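# Place the blue cube alone on the grey tray

## Task

Set the blue cube, and no other cube, on the grey tray so that it rests flat on the tray's floor; at the finish neither hand may be in contact with any cube or with the tray.

## Robot and tools

Robot: two arms on a table. left_arm has its base near scene point (+0.004, +0.285, 0) m and carries a five-finger left hand. right_arm sits near (-0.011, -0.270, 0) m and carries a mirror-image right hand. Scene frame: origin at table-top height, halfway between the arms; +x points out over the table, +y toward left_arm, +z up. Arm names do not match image sides.

Hand point: a point fixed to each palm, 0.05 m in front of it and 0.15 m from the wrist face along the fingers. Its +z runs along straight fingers and +y points out of the palm. Its +x runs across the palm: away from the thumb on the right hand, toward the thumb on the left hand. Straight fingers extend 0.06 to 0.07 m beyond the point, with their centre lines 0.06 m behind it (-y). A wrist bracket on the little-finger side sticks out and can strike objects.

A row is a flat list of 28 numbers, each from -1 to 1, always filled for both arms. Order: left_arm dx, dy, dz, rx, ry, rz; left hand little, ring, middle, index, thumb_bend, thumb_turn, force_limit, speed; then the same fourteen for right_arm. The six pose numbers are an offset, not a pose: measured from that arm's Hand target as it stood when the action or move began, along the Hand target's own axes. 1.0 equals 0.6 m of travel or 180 degrees; rx, ry, rz form one rotation vector. Rows inside one action or one move target list are all counted from that same starting Hand target, not chained. Six zeros keep (and re-request) the current Hand target; sending the same offset again moves the arm further. Each step, commanded orientation is clipped to within 40 degrees of the measured one.

Hand numbers are absolute settings, not offsets. Fingers and thumb_bend: +1 straight, -1 curled. thumb_turn: +1 beside the palm, -1 across the palm facing the fingers. force_limit: roughly 0 N at -1 up to 10 N at +1 (15 N for both thumb motors). speed: almost zero at -1, full from +0.48 upward. For a soft grip, close with speed at -0.94 or below. With the thumb turned across, the hand can enclose objects about 0.035 to 0.065 m thick. To leave a hand unchanged, resend the eight numbers you last sent for it; if none were sent yet, use its hand_measured six values plus hand_force_limit and hand_speed. To loosen, send targets more open than hand_measured.

Tools:
execute_actions(actions, cameras): actions is a list of actions; each action is a list of up to 15 rows, one per 1/30 s step, and the final row repeats if fewer are given. cameras: names from cam_high, cam_left_wrist, cam_right_wrist, or ["all"], or [] for none; by default images come only when actions is empty.
move(target, speed, blend, blocking, cameras): target is one 28-number row or a list of up to 15 rows, every offset taken from the Hand targets at the start. Paths are straight and all finish together, lasting at most 10 s. speed: top path speed in m/s, 0.002 to 4.3, default 0.25 (turning up to twice that in rad/s), one value or one per target. blend: corner rounding in metres, 0 means a full stop at each point. blocking=false returns early while motion continues. It does not avoid obstacles or the other arm.
wait(seconds 0 to 10, cameras): lets the scene run, holding commands.
stop(cameras): brakes a running move.
zoom_image(camera, region=[x0, y0, x1, y1] in pixels, at most 504 by 504): enlarges part of that camera's newest image.
show_instructions(): shows reference pages.
finished_scene(scene): closes the current scene, given its number; irreversible.

Results: end_effector_position (m) and end_effector_quat_wxyz in the scene frame; Hand target (the base for the next offsets); joint positions, velocities and torques; hand_measured, hand_stopped_by (moving, target, force, stalled, fault) and hand_load_n (positive means the finger is pushed open; near 0 after a grip is lost), each six values in motor order. A move adds a move: line such as done, off_target, moving, held or fault, plus limits=paced (pose clipped) or limits=held (steps withheld). A hand resting 1 to 5 cm below its command is normal sag, not proof of contact; a follow-up command, even all zeros, asks again. MOTOR HOT appears near 85 °C; an OVER-TEMPERATURE FAULT drops the arm for a while, so avoid long stretched holds or pushing against things.

Avoid: dropping the cube or letting it fall from height, releasing it while it moves, striking the table, tray or cubes hard, pressing the hands against each other or closing one on the other's fingers, overloading fingers, swinging a path near an arm's own base, and anything leaving the table. After contact, command the target back beyond the hand point to stop pressing. Loose objects may get nudged occasionally. Finish with both hands clear of cubes and tray.

Each tool is called after ">>>" as name([rows], argument=value, ...), one row to a line, values as JSON.

Reference images:

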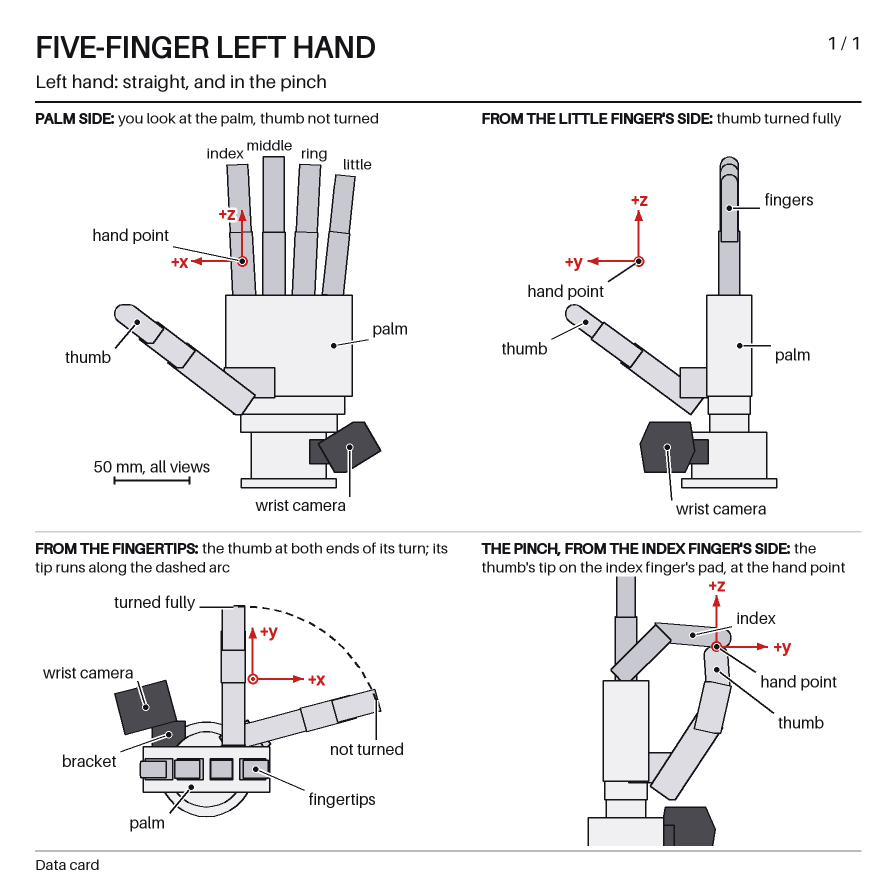

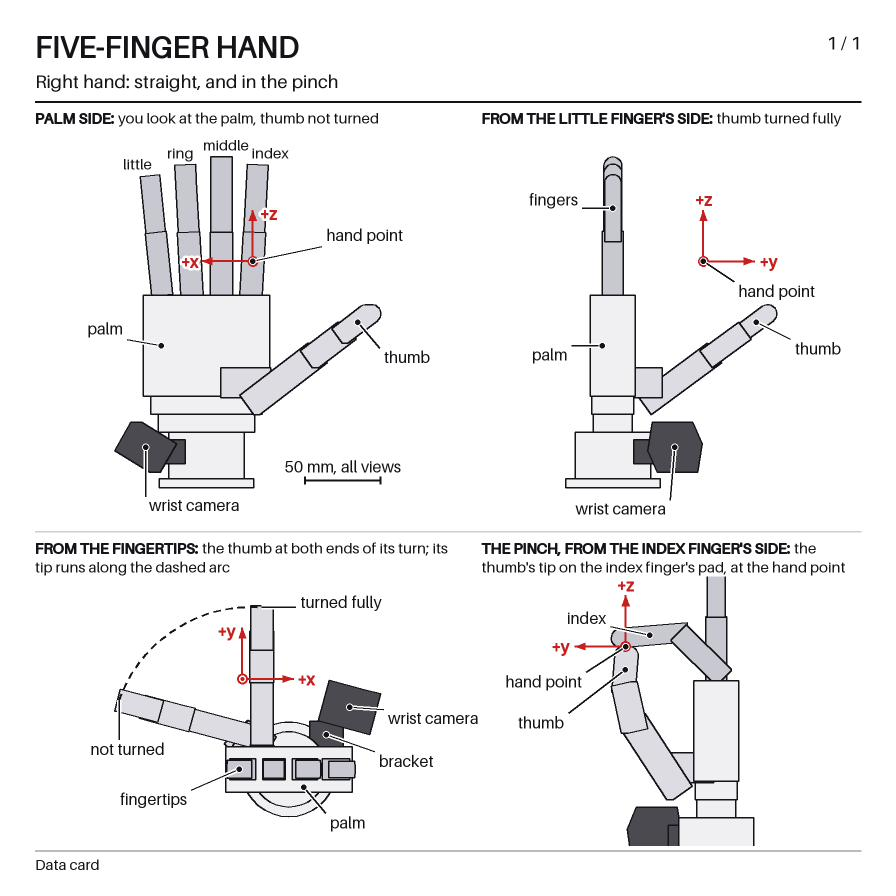

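## Session

>>> execute_actions(actions=[])

Scene clock: 0.00 s.
left_arm: end_effector_position=(+0.6178, +0.4086, +0.2705) hand_measured=(+1.000, +1.000, +1.000, +1.000, +1.000, +1.000) hand_load_n=(+0.0, +0.0, +0.0, +0.0, +0.0, +0.0) hand_stopped_by=(target, target, target, target, target, target) hand_force_limit=0.00 hand_speed=-0.80 end_effector_quat_wxyz=(+0.621, +0.211, +0.642, -0.396) | right_arm: end_effector_position=(+0.1028, -0.1512, +0.1562) hand_measured=(+1.000, +1.000, +1.000, +1.000, +1.000, +1.000) hand_load_n=(+0.0, +0.0, +0.0, +0.0, +0.0, +0.0) hand_stopped_by=(target, target, target, target, target, target) hand_force_limit=0.00 hand_speed=-0.80 end_effector_quat_wxyz=(+0.001, +0.976, -0.217, +0.013)
Joint positions: left_arm=[0.436 1.702 1.059 1.074 1.365 0.899] | right_arm=[0.821 0.931 0.8 -1.429 0.023 -0.349]
Joint velocities: within noise
Joint torques (N m): no reading
Heat: left arm: hottest shoulder 33 °C; right arm: hottest waist 32 °C.
Hand target: left_arm +0.6220, +0.4109, +0.2780; +0.626, +0.217, +0.639, -0.391 | right_arm +0.1072, -0.1469, +0.1620; -0.006, +0.976, -0.217, +0.018

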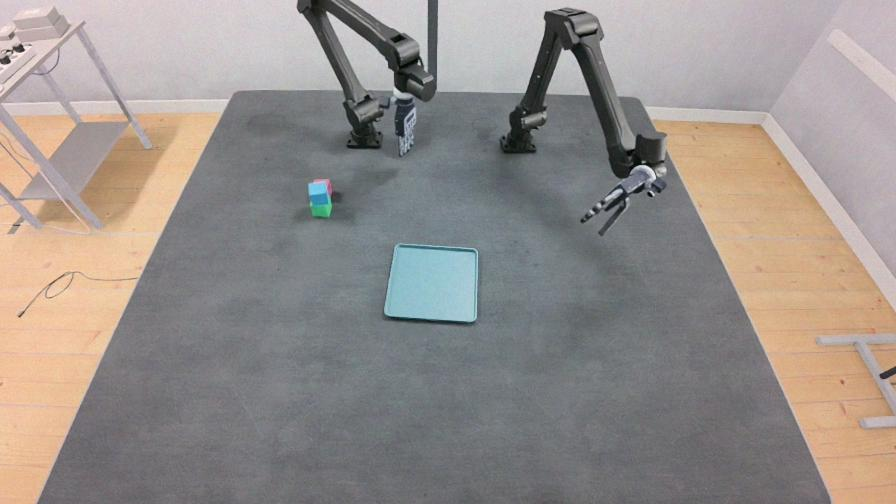

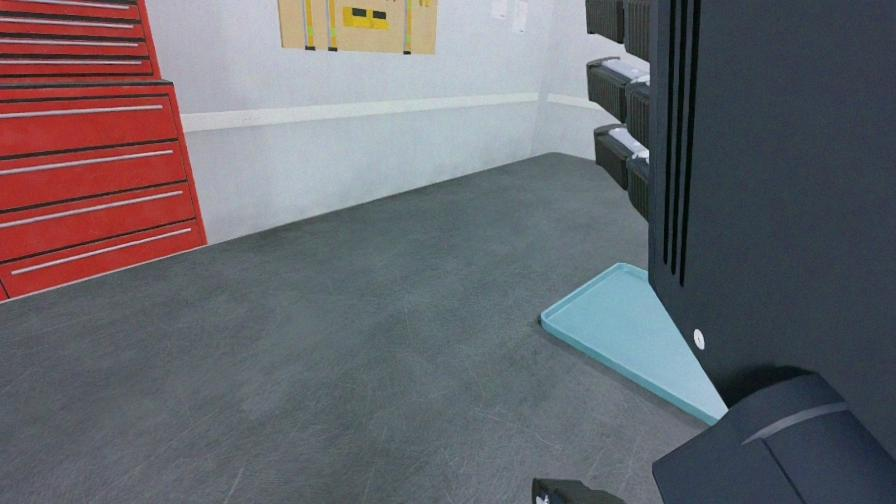

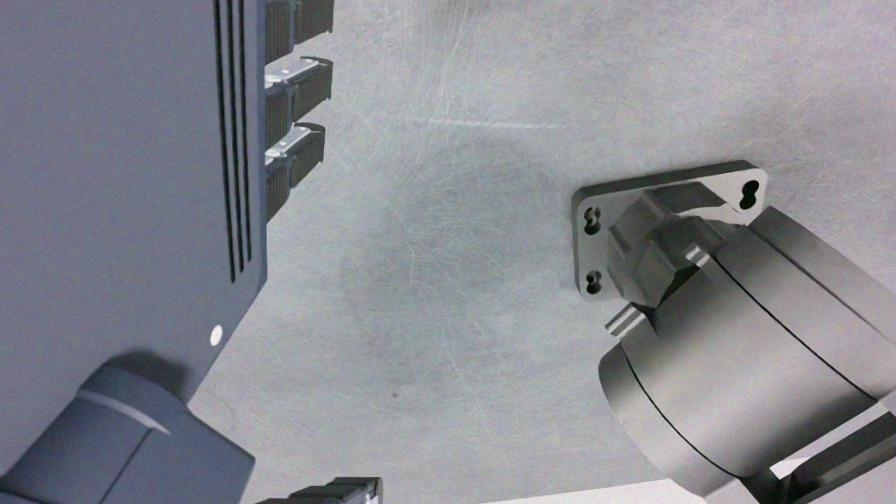

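>>> zoom_image(camera="cam_high", region=[260, 140, 520, 340])

>>> zoom_image(camera="cam_high", region=[290, 170, 350, 230])

>>> zoom_image(camera="cam_high", region=[330, 0, 680, 250])

Scaled by 1.938.

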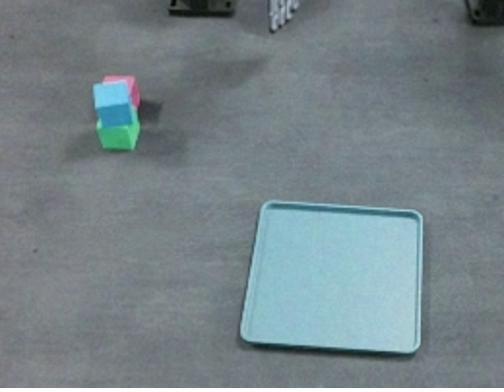

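Scaled by 8.400.

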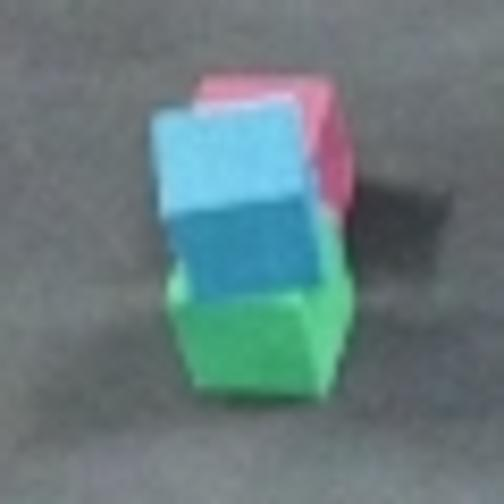

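Scaled by 1.440.

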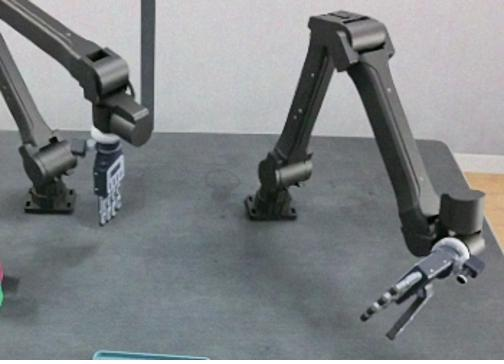

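>>> move([
  [0,0,0,0,0,0,1,1,1,1,1,1,0,-0.8,0.0076,-0.0017,-0.23,0,0,0,1,1,0.4,0.4,1,-1,-0.4,0.2],
  [0,0,0,0,0,0,1,1,1,1,1,1,0,-0.8,0.5028,0.1218,-0.1478,0.2555,0.1283,0.2869,1,1,0.4,0.4,1,-1,-0.4,0.2],
], blend=0.03, speed=0.2, cameras=["all"])

Scene clock: 170.63 s.
left_arm: end_effector_position=(+0.6178, +0.4086, +0.2705) hand_measured=(+1.000, +1.000, +1.000, +1.000, +1.000, +1.000) hand_load_n=(+0.0, +0.0, +0.0, +0.0, +0.0, +0.0) hand_stopped_by=(target, target, target, target, target, target) hand_force_limit=0.00 hand_speed=-0.80 end_effector_quat_wxyz=(+0.621, +0.211, +0.642, -0.396) | right_arm: end_effector_position=(+0.3448, -0.3383, +0.2636) hand_measured=(+1.000, +1.000, +0.400, +0.400, +1.000, -1.000) hand_load_n=(+0.0, +0.0, +0.0, +0.0, +0.0, +0.0) hand_stopped_by=(target, target, target, target, target, target) hand_force_limit=-0.40 hand_speed=0.20 end_effector_quat_wxyz=(-0.336, +0.695, -0.572, +0.278)
Joint positions: left_arm=[0.436 1.702 1.059 1.074 1.365 0.899] | right_arm=[-0.411 0.907 0.94 -0.81 -0.486 -0.433]
Joint torques (N m): left_arm=[-2.26 -15.21 8.38 1.66 -0.22 0] | right_arm=[-0.79 -3.31 9.02 1.65 -0.32 0.17]
Heat: left arm: hottest elbow 38 °C; right arm: hottest elbow 36 °C.
Hand target: left_arm +0.6220, +0.4109, +0.2780; +0.626, +0.217, +0.639, -0.391 | right_arm +0.3462, -0.3412, +0.2586; -0.338, +0.688, -0.580, +0.276
Off the commanded pose: left_arm 0.009 m, 1 deg | right_arm 0.006 m, 1 deg.
move: done

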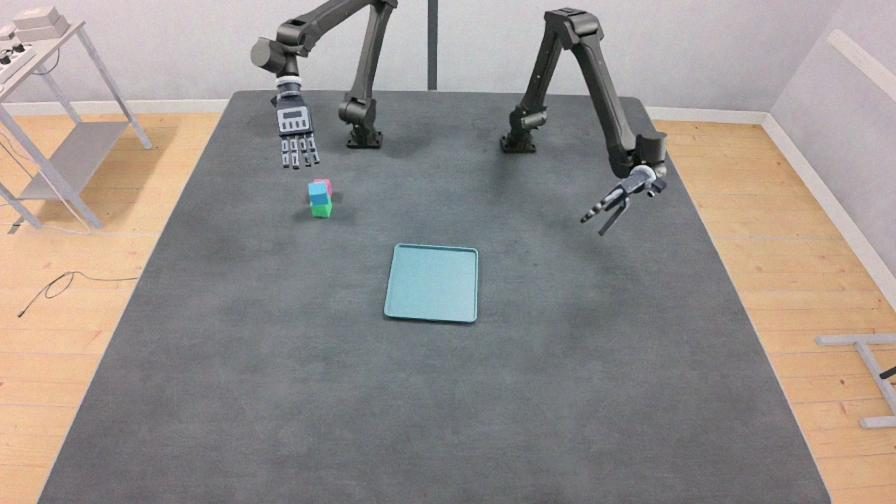

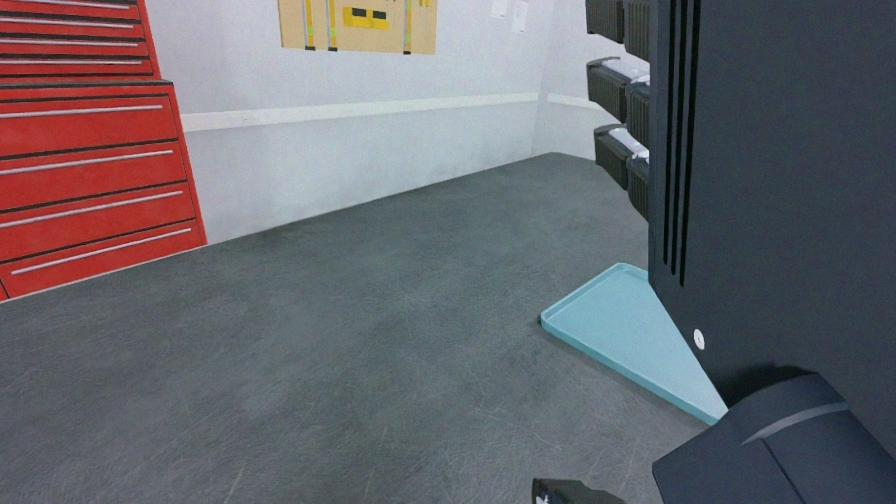

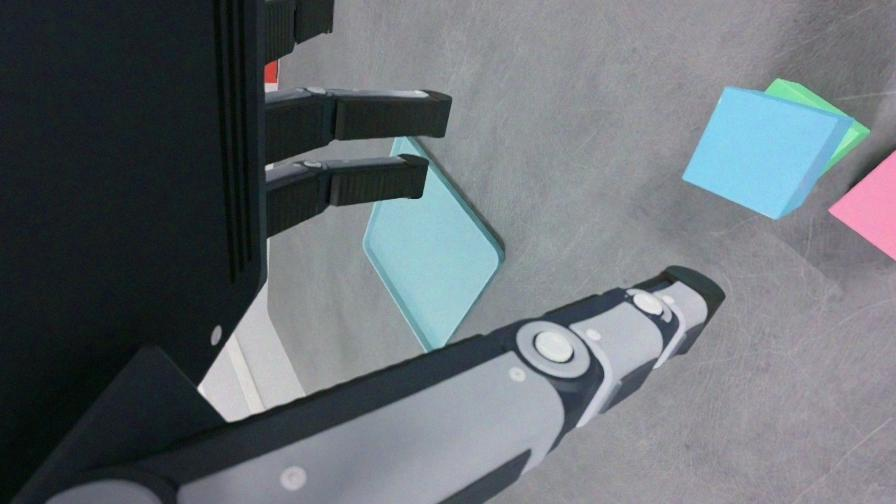

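>>> zoom_image(camera="cam_right_wrist", region=[640, 50, 896, 290])

Scaled by 1.969.

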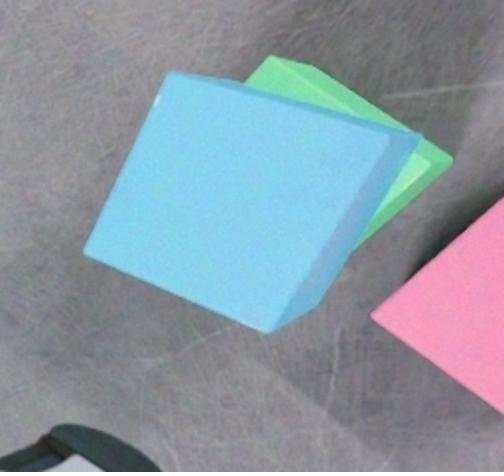

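>>> move(target=[0,0,0,0,0,0,1,1,1,1,1,1,0,-0.8,0.007,0.16,0.1278,0,0,0,1,1,0.4,0.4,1,-1,-0.4,0.2], speed=0.15, cameras=["cam_high","cam_right_wrist"])

Scene clock: 210.57 s.
left_arm: end_effector_position=(+0.6178, +0.4086, +0.2705) hand_measured=(+1.000, +1.000, +1.000, +1.000, +1.000, +1.000) hand_load_n=(+0.0, +0.0, +0.0, +0.0, +0.0, +0.0) hand_stopped_by=(target, target, target, target, target, target) hand_force_limit=0.00 hand_speed=-0.80 end_effector_quat_wxyz=(+0.621, +0.211, +0.642, -0.396) | right_arm: end_effector_position=(+0.3467, -0.3396, +0.1372) hand_measured=(+1.000, +1.000, +0.400, +0.400, +1.000, -1.000) hand_load_n=(+0.0, +0.0, +0.0, +0.0, +0.0, +0.0) hand_stopped_by=(target, target, target, target, target, target) hand_force_limit=-0.40 hand_speed=0.20 end_effector_quat_wxyz=(-0.336, +0.695, -0.574, +0.273)
Joint positions: left_arm=[0.436 1.702 1.059 1.074 1.365 0.899] | right_arm=[-0.414 0.98 0.646 -0.453 -0.49 -0.433]
Joint torques (N m): left_arm=[-2.2 -15.03 8.36 1.62 -0.23 -0.01] | right_arm=[-1.08 -3.84 8.88 1.61 -0.33 0.11]
Heat: left arm: hottest elbow 38 °C; right arm: hottest elbow 37 °C.
Hand target: left_arm +0.6220, +0.4109, +0.2780; +0.626, +0.217, +0.639, -0.391 | right_arm +0.3473, -0.3439, +0.1357; -0.338, +0.688, -0.580, +0.276
Off the commanded pose: left_arm 0.009 m, 1 deg | right_arm 0.005 m, 1 deg.
move: done
Images, in order (width x height): cam_high 896x504, cam_right_wrist 896x504.

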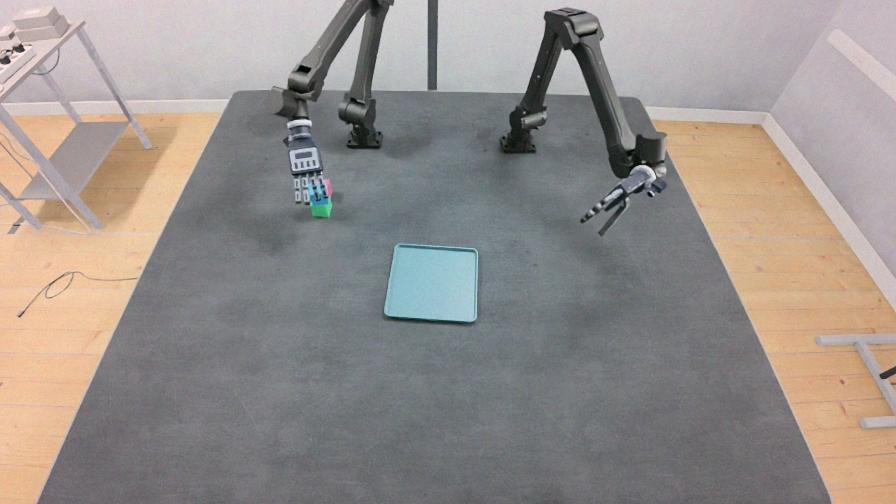

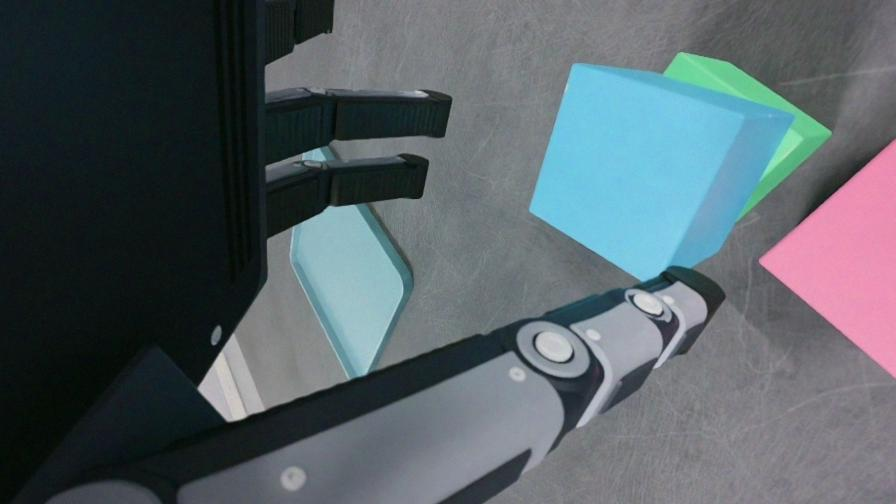

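>>> zoom_image(camera="cam_right_wrist", region=[500, 30, 850, 330])

Scaled by 1.440.

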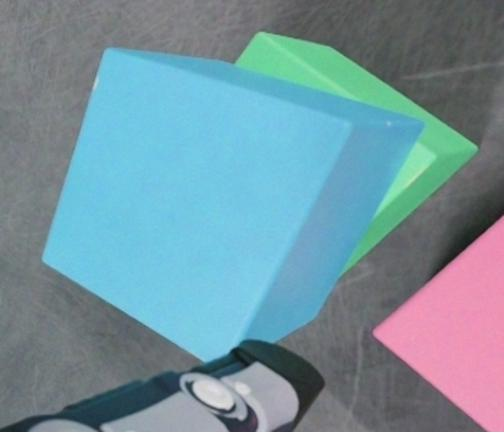

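>>> move(target=[0,0,0,0,0,0,1,1,1,1,1,1,0,-0.8,0.0,-0.0782,-0.0624,0,0,0,1,1,0.4,0.4,1,-1,-0.4,0.2], speed=0.15, cameras=["cam_right_wrist"])

>>> zoom_image(camera="cam_right_wrist", region=[560, 30, 896, 330])

>>> move(target=[0,0,0,0,0,0,1,1,1,1,1,1,0,-0.8,0.0667,0,0,0,0,0,1,1,0.4,0.4,1,-1,-0.4,0.2], speed=0.15, cameras=["cam_right_wrist"])

>>> zoom_image(camera="cam_right_wrist", region=[560, 30, 896, 330])

>>> move(target=[0,0,0,0,0,0,1,1,1,1,1,1,0,-0.8,-0.0667,0.052,-0.0651,0,0,0,1,1,0.4,0.4,1,-1,-0.4,0.2], speed=0.15, cameras=["cam_right_wrist"])

>>> zoom_image(camera="cam_right_wrist", region=[560, 0, 896, 330])

Scene clock: 283.50 s.
left_arm: end_effector_position=(+0.6178, +0.4086, +0.2705) hand_measured=(+1.000, +1.000, +1.000, +1.000, +1.000, +1.000) hand_load_n=(+0.0, +0.0, +0.0, +0.0, +0.0, +0.0) hand_stopped_by=(target, target, target, target, target, target) hand_force_limit=0.00 hand_speed=-0.80 end_effector_quat_wxyz=(+0.621, +0.211, +0.642, -0.396) | right_arm: end_effector_position=(+0.3384, -0.3359, +0.1758) hand_measured=(+1.000, +1.000, +0.400, +0.400, +1.000, -1.000) hand_load_n=(+0.0, +0.0, +0.0, +0.0, +0.0, +0.0) hand_stopped_by=(target, target, target, target, target, target) hand_force_limit=-0.40 hand_speed=0.20 end_effector_quat_wxyz=(-0.334, +0.695, -0.580, +0.263)
Joint positions: left_arm=[0.436 1.702 1.059 1.074 1.365 0.899] | right_arm=[-0.416 0.93 0.731 -0.611 -0.492 -0.433]
Joint torques (N m): left_arm=[-2.02 -15.15 8.34 1.66 -0.22 -0.01] | right_arm=[-1.14 -3.55 13.29 0.72 -0.32 0.08]
Heat: left arm: hottest elbow 39 °C; right arm: hottest elbow 38 °C.
Hand target: left_arm +0.6220, +0.4109, +0.2780; +0.626, +0.217, +0.639, -0.391 | right_arm +0.3472, -0.3446, +0.1959; -0.338, +0.688, -0.580, +0.277
Off the commanded pose: left_arm 0.009 m, 1 deg | right_arm 0.023 m, 2 deg.
move: off_target (right_arm)
Images, in order (width x height): cam_right_wrist 896x504.

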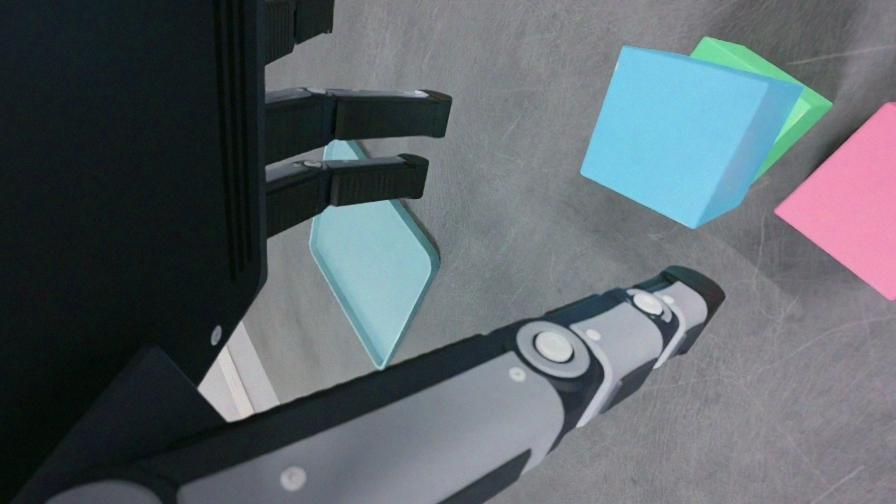

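Scaled by 1.500.

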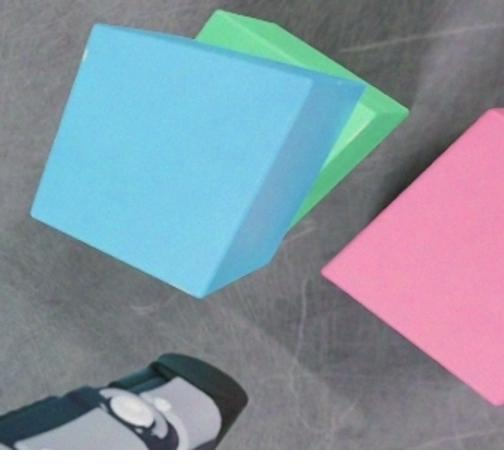

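Scene clock: 284.53 s.
left_arm: end_effector_position=(+0.6178, +0.4086, +0.2705) hand_measured=(+1.000, +1.000, +1.000, +1.000, +1.000, +1.000) hand_load_n=(+0.0, +0.0, +0.0, +0.0, +0.0, +0.0) hand_stopped_by=(target, target, target, target, target, target) hand_force_limit=0.00 hand_speed=-0.80 end_effector_quat_wxyz=(+0.621, +0.211, +0.642, -0.396) | right_arm: end_effector_position=(+0.3424, -0.3727, +0.1731) hand_measured=(+1.000, +1.000, +0.400, +0.400, +1.000, -1.000) hand_load_n=(+0.0, +0.0, +0.0, -0.5, +0.0, +0.0) hand_stopped_by=(target, target, target, target, target, target) hand_force_limit=-0.40 hand_speed=0.20 end_effector_quat_wxyz=(-0.337, +0.687, -0.590, +0.257)
Joint positions: left_arm=[0.436 1.702 1.059 1.074 1.365 0.899] | right_arm=[-0.526 1.01 0.775 -0.626 -0.564 -0.5]
Joint torques (N m): left_arm=[-2.32 -15.15 8.38 1.62 -0.23 -0.01] | right_arm=[-0.73 -4.42 13.91 0.66 -0.39 -0.14]
Heat: left arm: hottest elbow 39 °C; right arm: hottest elbow 38 °C.
Hand target: left_arm +0.6220, +0.4109, +0.2780; +0.626, +0.217, +0.639, -0.391 | right_arm +0.3541, -0.3839, +0.1953; -0.338, +0.688, -0.580, +0.276
Off the commanded pose: left_arm 0.009 m, 1 deg | right_arm 0.028 m, 3 deg.
move: off_target (right_arm)
Images, in order (width x height): cam_right_wrist 896x504.

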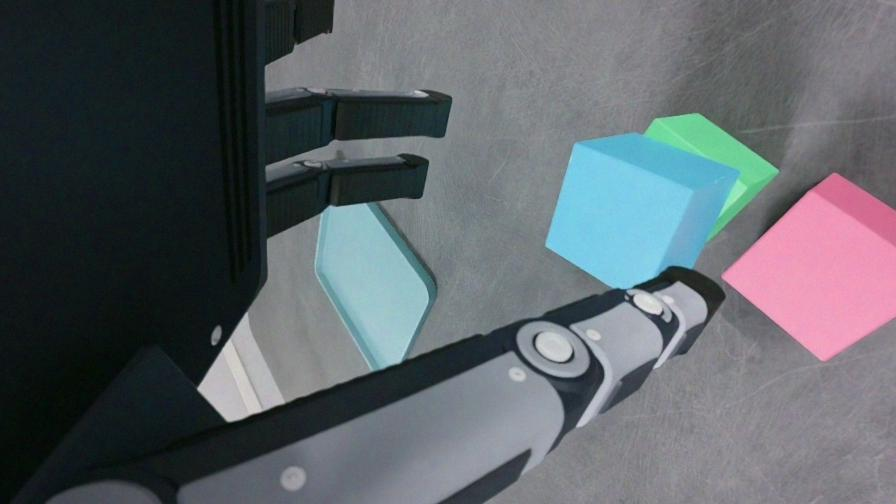

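Scaled by 1.500.

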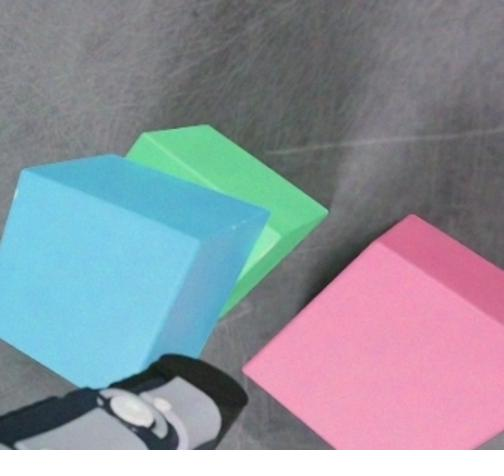

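Scene clock: 285.47 s.
left_arm: end_effector_position=(+0.6178, +0.4086, +0.2705) hand_measured=(+1.000, +1.000, +1.000, +1.000, +1.000, +1.000) hand_load_n=(+0.0, +0.0, +0.0, +0.0, +0.0, +0.0) hand_stopped_by=(target, target, target, target, target, target) hand_force_limit=0.00 hand_speed=-0.80 end_effector_quat_wxyz=(+0.621, +0.211, +0.642, -0.396) | right_arm: end_effector_position=(+0.3030, -0.3511, +0.2054) hand_measured=(+1.000, +1.000, +0.400, +0.400, +1.000, -1.000) hand_load_n=(+0.0, -0.5, +0.0, +0.0, +0.0, +0.0) hand_stopped_by=(target, target, target, target, target, target) hand_force_limit=-0.40 hand_speed=0.20 end_effector_quat_wxyz=(-0.342, +0.687, -0.574, +0.286)
Joint positions: left_arm=[0.436 1.702 1.059 1.074 1.365 0.899] | right_arm=[-0.539 0.81 0.737 -0.729 -0.578 -0.516]
Joint torques (N m): left_arm=[-2.14 -15.27 8.36 1.62 -0.23 -0.02] | right_arm=[-1.03 -1.44 8.83 0.72 -0.37 -0.13]
Heat: left arm: hottest elbow 39 °C; right arm: hottest elbow 38 °C.
Hand target: left_arm +0.6220, +0.4109, +0.2780; +0.626, +0.217, +0.639, -0.391 | right_arm +0.2980, -0.3533, +0.1955; -0.338, +0.688, -0.580, +0.276
Off the commanded pose: left_arm 0.009 m, 1 deg | right_arm 0.011 m, 1 deg.
move: off_target (right_arm)
Images, in order (width x height): cam_right_wrist 896x504.

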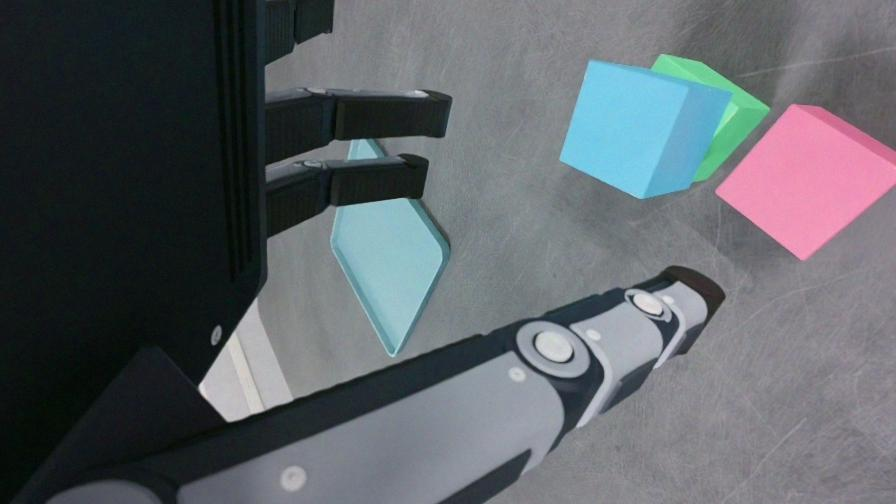

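Scaled by 1.500.

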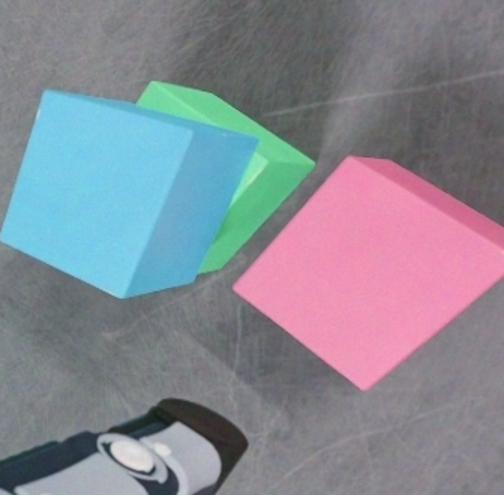

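>>> wait(seconds=0.1, cameras=["all"])

>>> zoom_image(camera="cam_high", region=[250, 100, 370, 220])

Scene clock: 295.10 s.
left_arm: end_effector_position=(+0.6178, +0.4086, +0.2705) hand_measured=(+1.000, +1.000, +1.000, +1.000, +1.000, +1.000) hand_load_n=(+0.0, +0.0, +0.0, +0.0, +0.0, +0.0) hand_stopped_by=(target, target, target, target, target, target) hand_force_limit=0.00 hand_speed=-0.80 end_effector_quat_wxyz=(+0.621, +0.211, +0.642, -0.396) | right_arm: end_effector_position=(+0.3030, -0.3512, +0.2054) hand_measured=(+1.000, +1.000, +0.400, +0.400, +1.000, -1.000) hand_load_n=(+0.0, +0.0, +0.0, +0.0, +0.0, +0.0) hand_stopped_by=(target, target, target, target, target, target) hand_force_limit=-0.40 hand_speed=0.20 end_effector_quat_wxyz=(-0.342, +0.687, -0.573, +0.287)
Joint positions: left_arm=[0.436 1.702 1.059 1.074 1.365 0.899] | right_arm=[-0.539 0.81 0.737 -0.729 -0.578 -0.516]
Joint torques (N m): left_arm=[-2.14 -15.15 8.39 1.62 -0.22 -0.01] | right_arm=[-1.08 -1.44 8.81 0.7 -0.36 -0.14]
Heat: left arm: hottest elbow 39 °C; right arm: hottest elbow 38 °C.
Hand target: left_arm +0.6220, +0.4109, +0.2780; +0.626, +0.217, +0.639, -0.391 | right_arm +0.2980, -0.3533, +0.1955; -0.338, +0.688, -0.580, +0.276
Off the commanded pose: left_arm 0.009 m, 1 deg | right_arm 0.011 m, 1 deg.
wait: 0.10 s; at rest from the start

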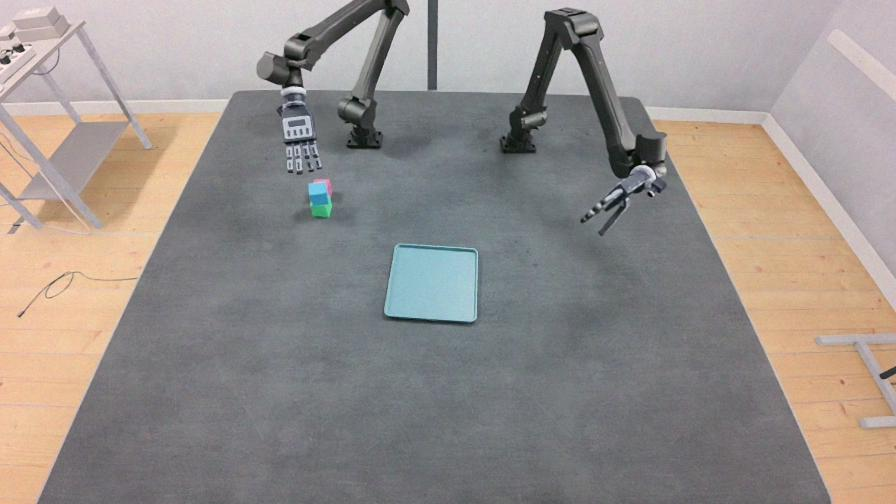

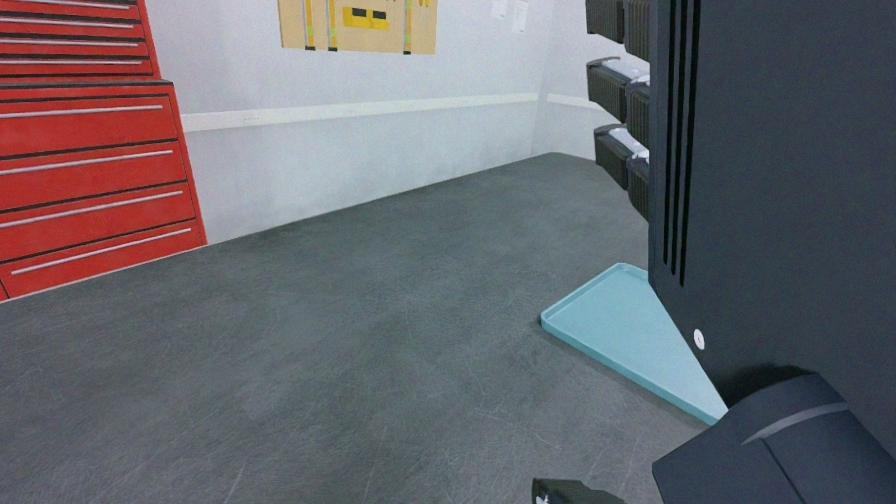

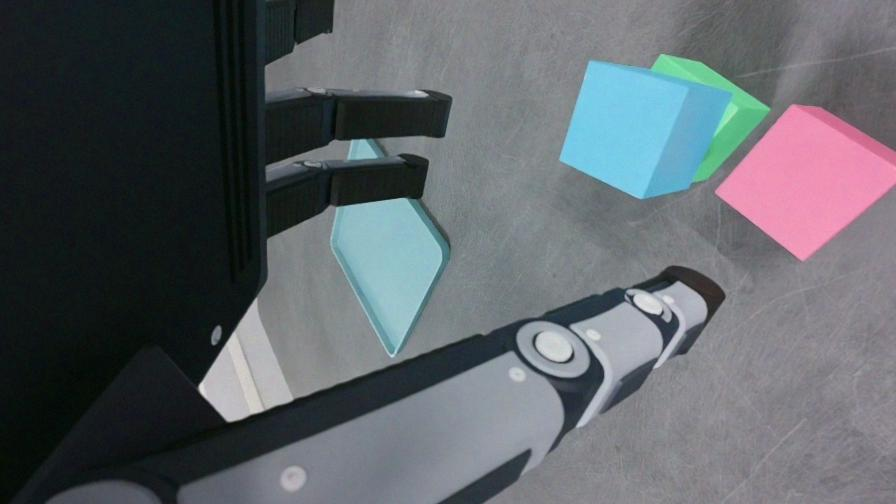

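Scaled by 4.200.

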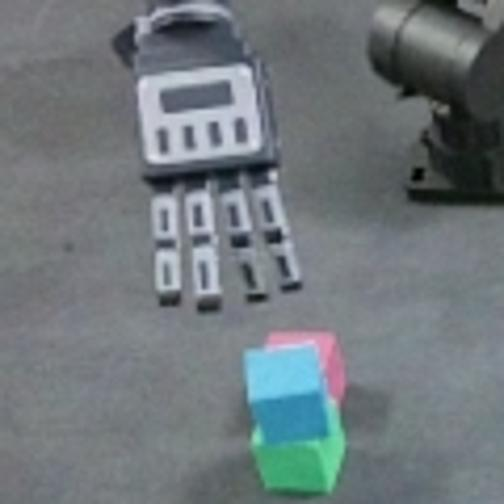

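>>> move(target=[0,0,0,0,0,0,1,1,1,1,1,1,0,-0.8,0.0323,0.014,0.108,0,0,0,1,1,0.4,0.4,1,-1,-0.4,0.2], speed=0.12, cameras=["cam_high","cam_right_wrist"])

>>> zoom_image(camera="cam_high", region=[250, 120, 370, 240])

Scene clock: 366.77 s.
left_arm: end_effector_position=(+0.6178, +0.4086, +0.2705) hand_measured=(+1.000, +1.000, +1.000, +1.000, +1.000, +1.000) hand_load_n=(+0.0, +0.0, +0.0, +0.0, +0.0, +0.0) hand_stopped_by=(target, target, target, target, target, target) hand_force_limit=0.00 hand_speed=-0.80 end_effector_quat_wxyz=(+0.621, +0.211, +0.642, -0.396) | right_arm: end_effector_position=(+0.3446, -0.3683, +0.1521) hand_measured=(+1.000, +1.000, +0.400, +0.400, +1.000, -1.000) hand_load_n=(+0.0, +0.0, +0.0, +0.0, +0.0, +0.0) hand_stopped_by=(target, target, target, target, target, target) hand_force_limit=-0.40 hand_speed=0.20 end_effector_quat_wxyz=(-0.335, +0.689, -0.579, +0.278)
Joint positions: left_arm=[0.436 1.702 1.059 1.074 1.365 0.899] | right_arm=[-0.504 0.998 0.699 -0.511 -0.543 -0.491]
Joint torques (N m): left_arm=[-2.2 -15.09 8.38 1.72 -0.23 -0.01] | right_arm=[1.03 -4.37 8.62 1.58 -0.1 0.14]
Heat: left arm: hottest elbow 39 °C; right arm: hottest elbow 38 °C.
Hand target: left_arm +0.6220, +0.4109, +0.2780; +0.626, +0.217, +0.639, -0.391 | right_arm +0.3462, -0.3639, +0.1486; -0.338, +0.688, -0.580, +0.276
Off the commanded pose: left_arm 0.009 m, 1 deg | right_arm 0.006 m, 0 deg.
move: done
Images, in order (width x height): cam_high 896x504, cam_right_wrist 896x504.

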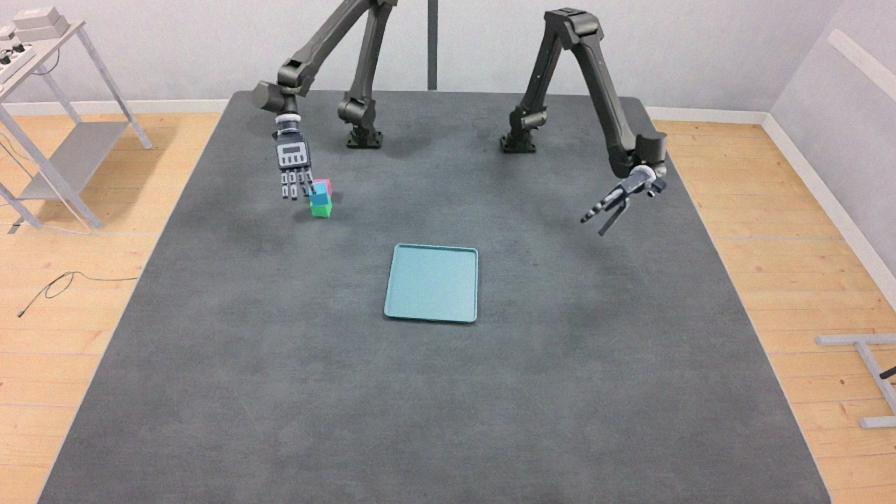

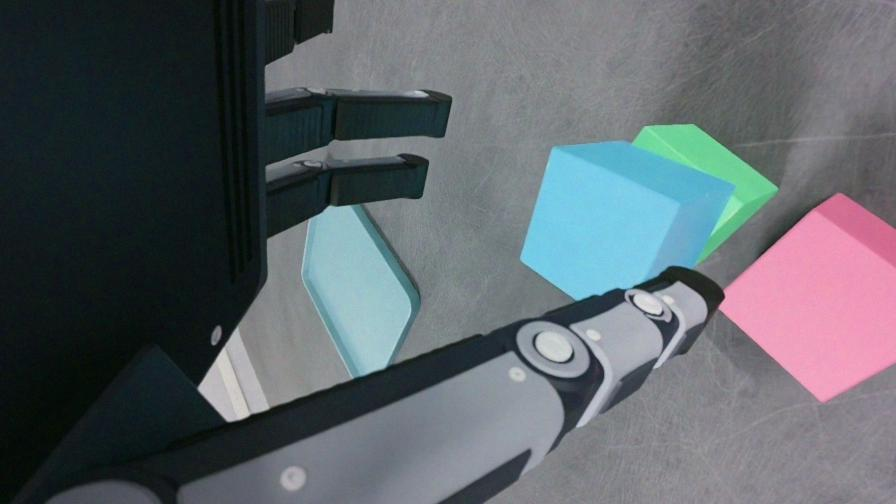

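Scaled by 4.200.

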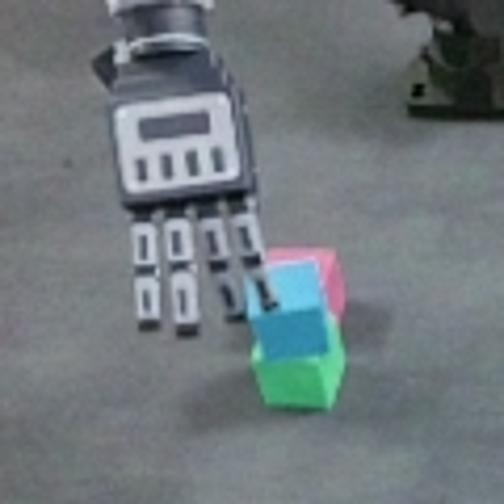

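>>> move(target=[0,0,0,0,0,0,1,1,1,1,1,1,0,-0.8,-0.01,-0.0038,0.0048,0,0,0,1,1,0.4,0.4,1,-1,-0.4,0.2], speed=0.12, cameras=["cam_right_wrist"])

Scene clock: 389.40 s.
left_arm: end_effector_position=(+0.6178, +0.4086, +0.2705) hand_measured=(+1.000, +1.000, +1.000, +1.000, +1.000, +1.000) hand_load_n=(+0.0, +0.0, +0.0, +0.0, +0.0, +0.0) hand_stopped_by=(target, target, target, target, target, target) hand_force_limit=0.00 hand_speed=-0.80 end_effector_quat_wxyz=(+0.621, +0.211, +0.642, -0.396) | right_arm: end_effector_position=(+0.3485, -0.3625, +0.1526) hand_measured=(+1.000, +1.000, +0.400, +0.400, +1.000, -1.000) hand_load_n=(+0.0, +0.0, +0.0, +0.0, +0.0, +0.0) hand_stopped_by=(target, target, target, target, target, target) hand_force_limit=-0.40 hand_speed=0.20 end_effector_quat_wxyz=(-0.335, +0.689, -0.579, +0.278)
Joint positions: left_arm=[0.436 1.702 1.059 1.074 1.365 0.899] | right_arm=[-0.48 0.998 0.699 -0.502 -0.527 -0.471]
Joint torques (N m): left_arm=[-2.08 -15.21 8.38 1.63 -0.24 -0.01] | right_arm=[0.97 -4.78 8.32 1.62 -0.08 0.14]
Heat: left arm: hottest elbow 39 °C; right arm: hottest elbow 36 °C.
Hand target: left_arm +0.6220, +0.4109, +0.2780; +0.626, +0.217, +0.639, -0.391 | right_arm +0.3488, -0.3573, +0.1487; -0.338, +0.688, -0.580, +0.276
Off the commanded pose: left_arm 0.009 m, 1 deg | right_arm 0.006 m, 0 deg.
move: done
Images, in order (width x height): cam_right_wrist 896x504.

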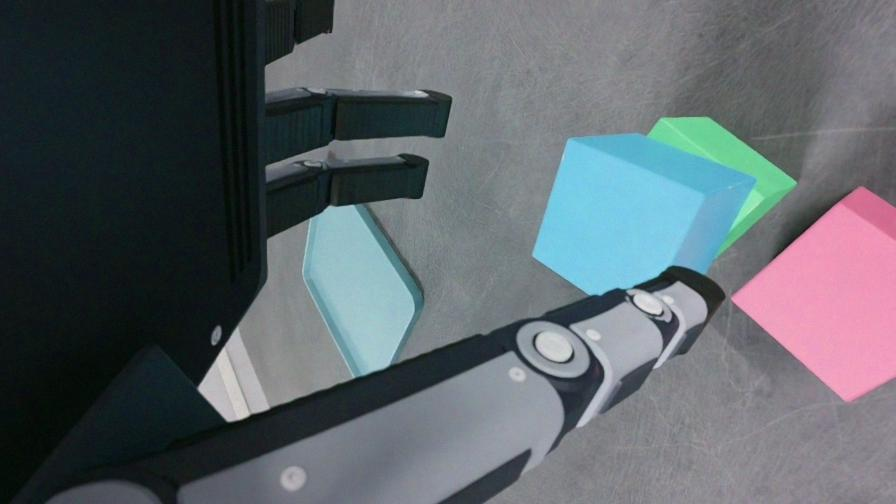

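>>> move(target=[0,0,0,0,0,0,1,1,1,1,1,1,0,-0.8,-0.0082,0.0708,0.0583,0,0,0,1,1,0.4,0.4,1,-1,-0.4,0.2], speed=0.1, cameras=["cam_high","cam_right_wrist"])

>>> zoom_image(camera="cam_high", region=[270, 140, 350, 220])

>>> zoom_image(camera="cam_right_wrist", region=[400, 30, 896, 430])

Scene clock: 397.13 s.
left_arm: end_effector_position=(+0.6178, +0.4086, +0.2705) hand_measured=(+1.000, +1.000, +1.000, +1.000, +1.000, +1.000) hand_load_n=(+0.0, +0.0, +0.0, +0.0, +0.0, +0.0) hand_stopped_by=(target, target, target, target, target, target) hand_force_limit=0.00 hand_speed=-0.80 end_effector_quat_wxyz=(+0.621, +0.211, +0.642, -0.396) | right_arm: end_effector_position=(+0.3472, -0.3565, +0.0970) hand_measured=(+1.000, +1.000, +0.400, +0.400, +1.000, -1.000) hand_load_n=(+0.0, +0.0, +0.0, +0.0, +0.0, +0.0) hand_stopped_by=(target, target, target, target, target, target) hand_force_limit=-0.40 hand_speed=0.20 end_effector_quat_wxyz=(-0.335, +0.688, -0.579, +0.279)
Joint positions: left_arm=[0.436 1.702 1.059 1.074 1.365 0.899] | right_arm=[-0.463 1.058 0.577 -0.311 -0.514 -0.456]
Joint torques (N m): left_arm=[-2.32 -15.03 8.38 1.61 -0.22 -0.01] | right_arm=[1.08 -4.31 8.24 1.65 -0.08 0.14]
Heat: left arm: hottest elbow 39 °C; right arm: hottest elbow 36 °C.
Hand target: left_arm +0.6220, +0.4109, +0.2780; +0.626, +0.217, +0.639, -0.391 | right_arm +0.3489, -0.3516, +0.0935; -0.338, +0.688, -0.580, +0.276
Off the commanded pose: left_arm 0.009 m, 1 deg | right_arm 0.006 m, 0 deg.
move: done
Images, in order (width x height): cam_high 896x504, cam_right_wrist 896x504.

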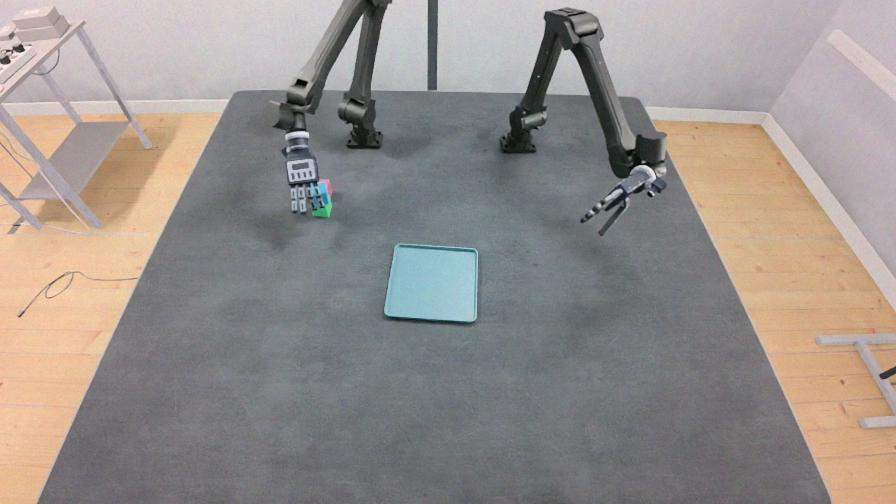

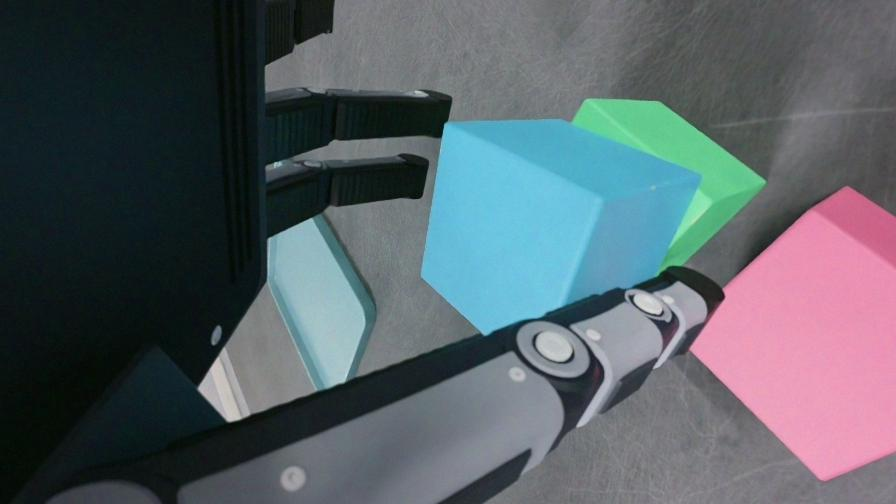

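Scaled by 6.300.

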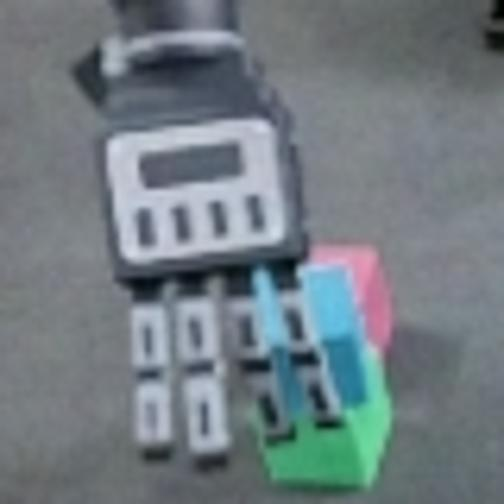

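Scaled by 1.016.

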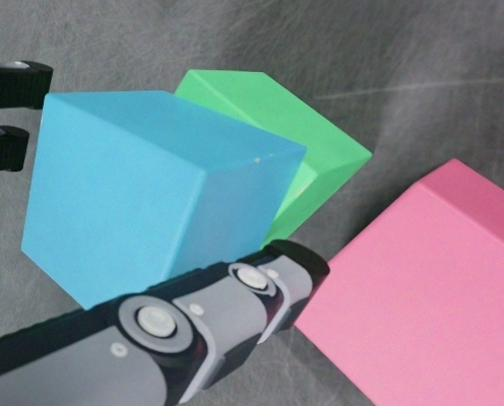

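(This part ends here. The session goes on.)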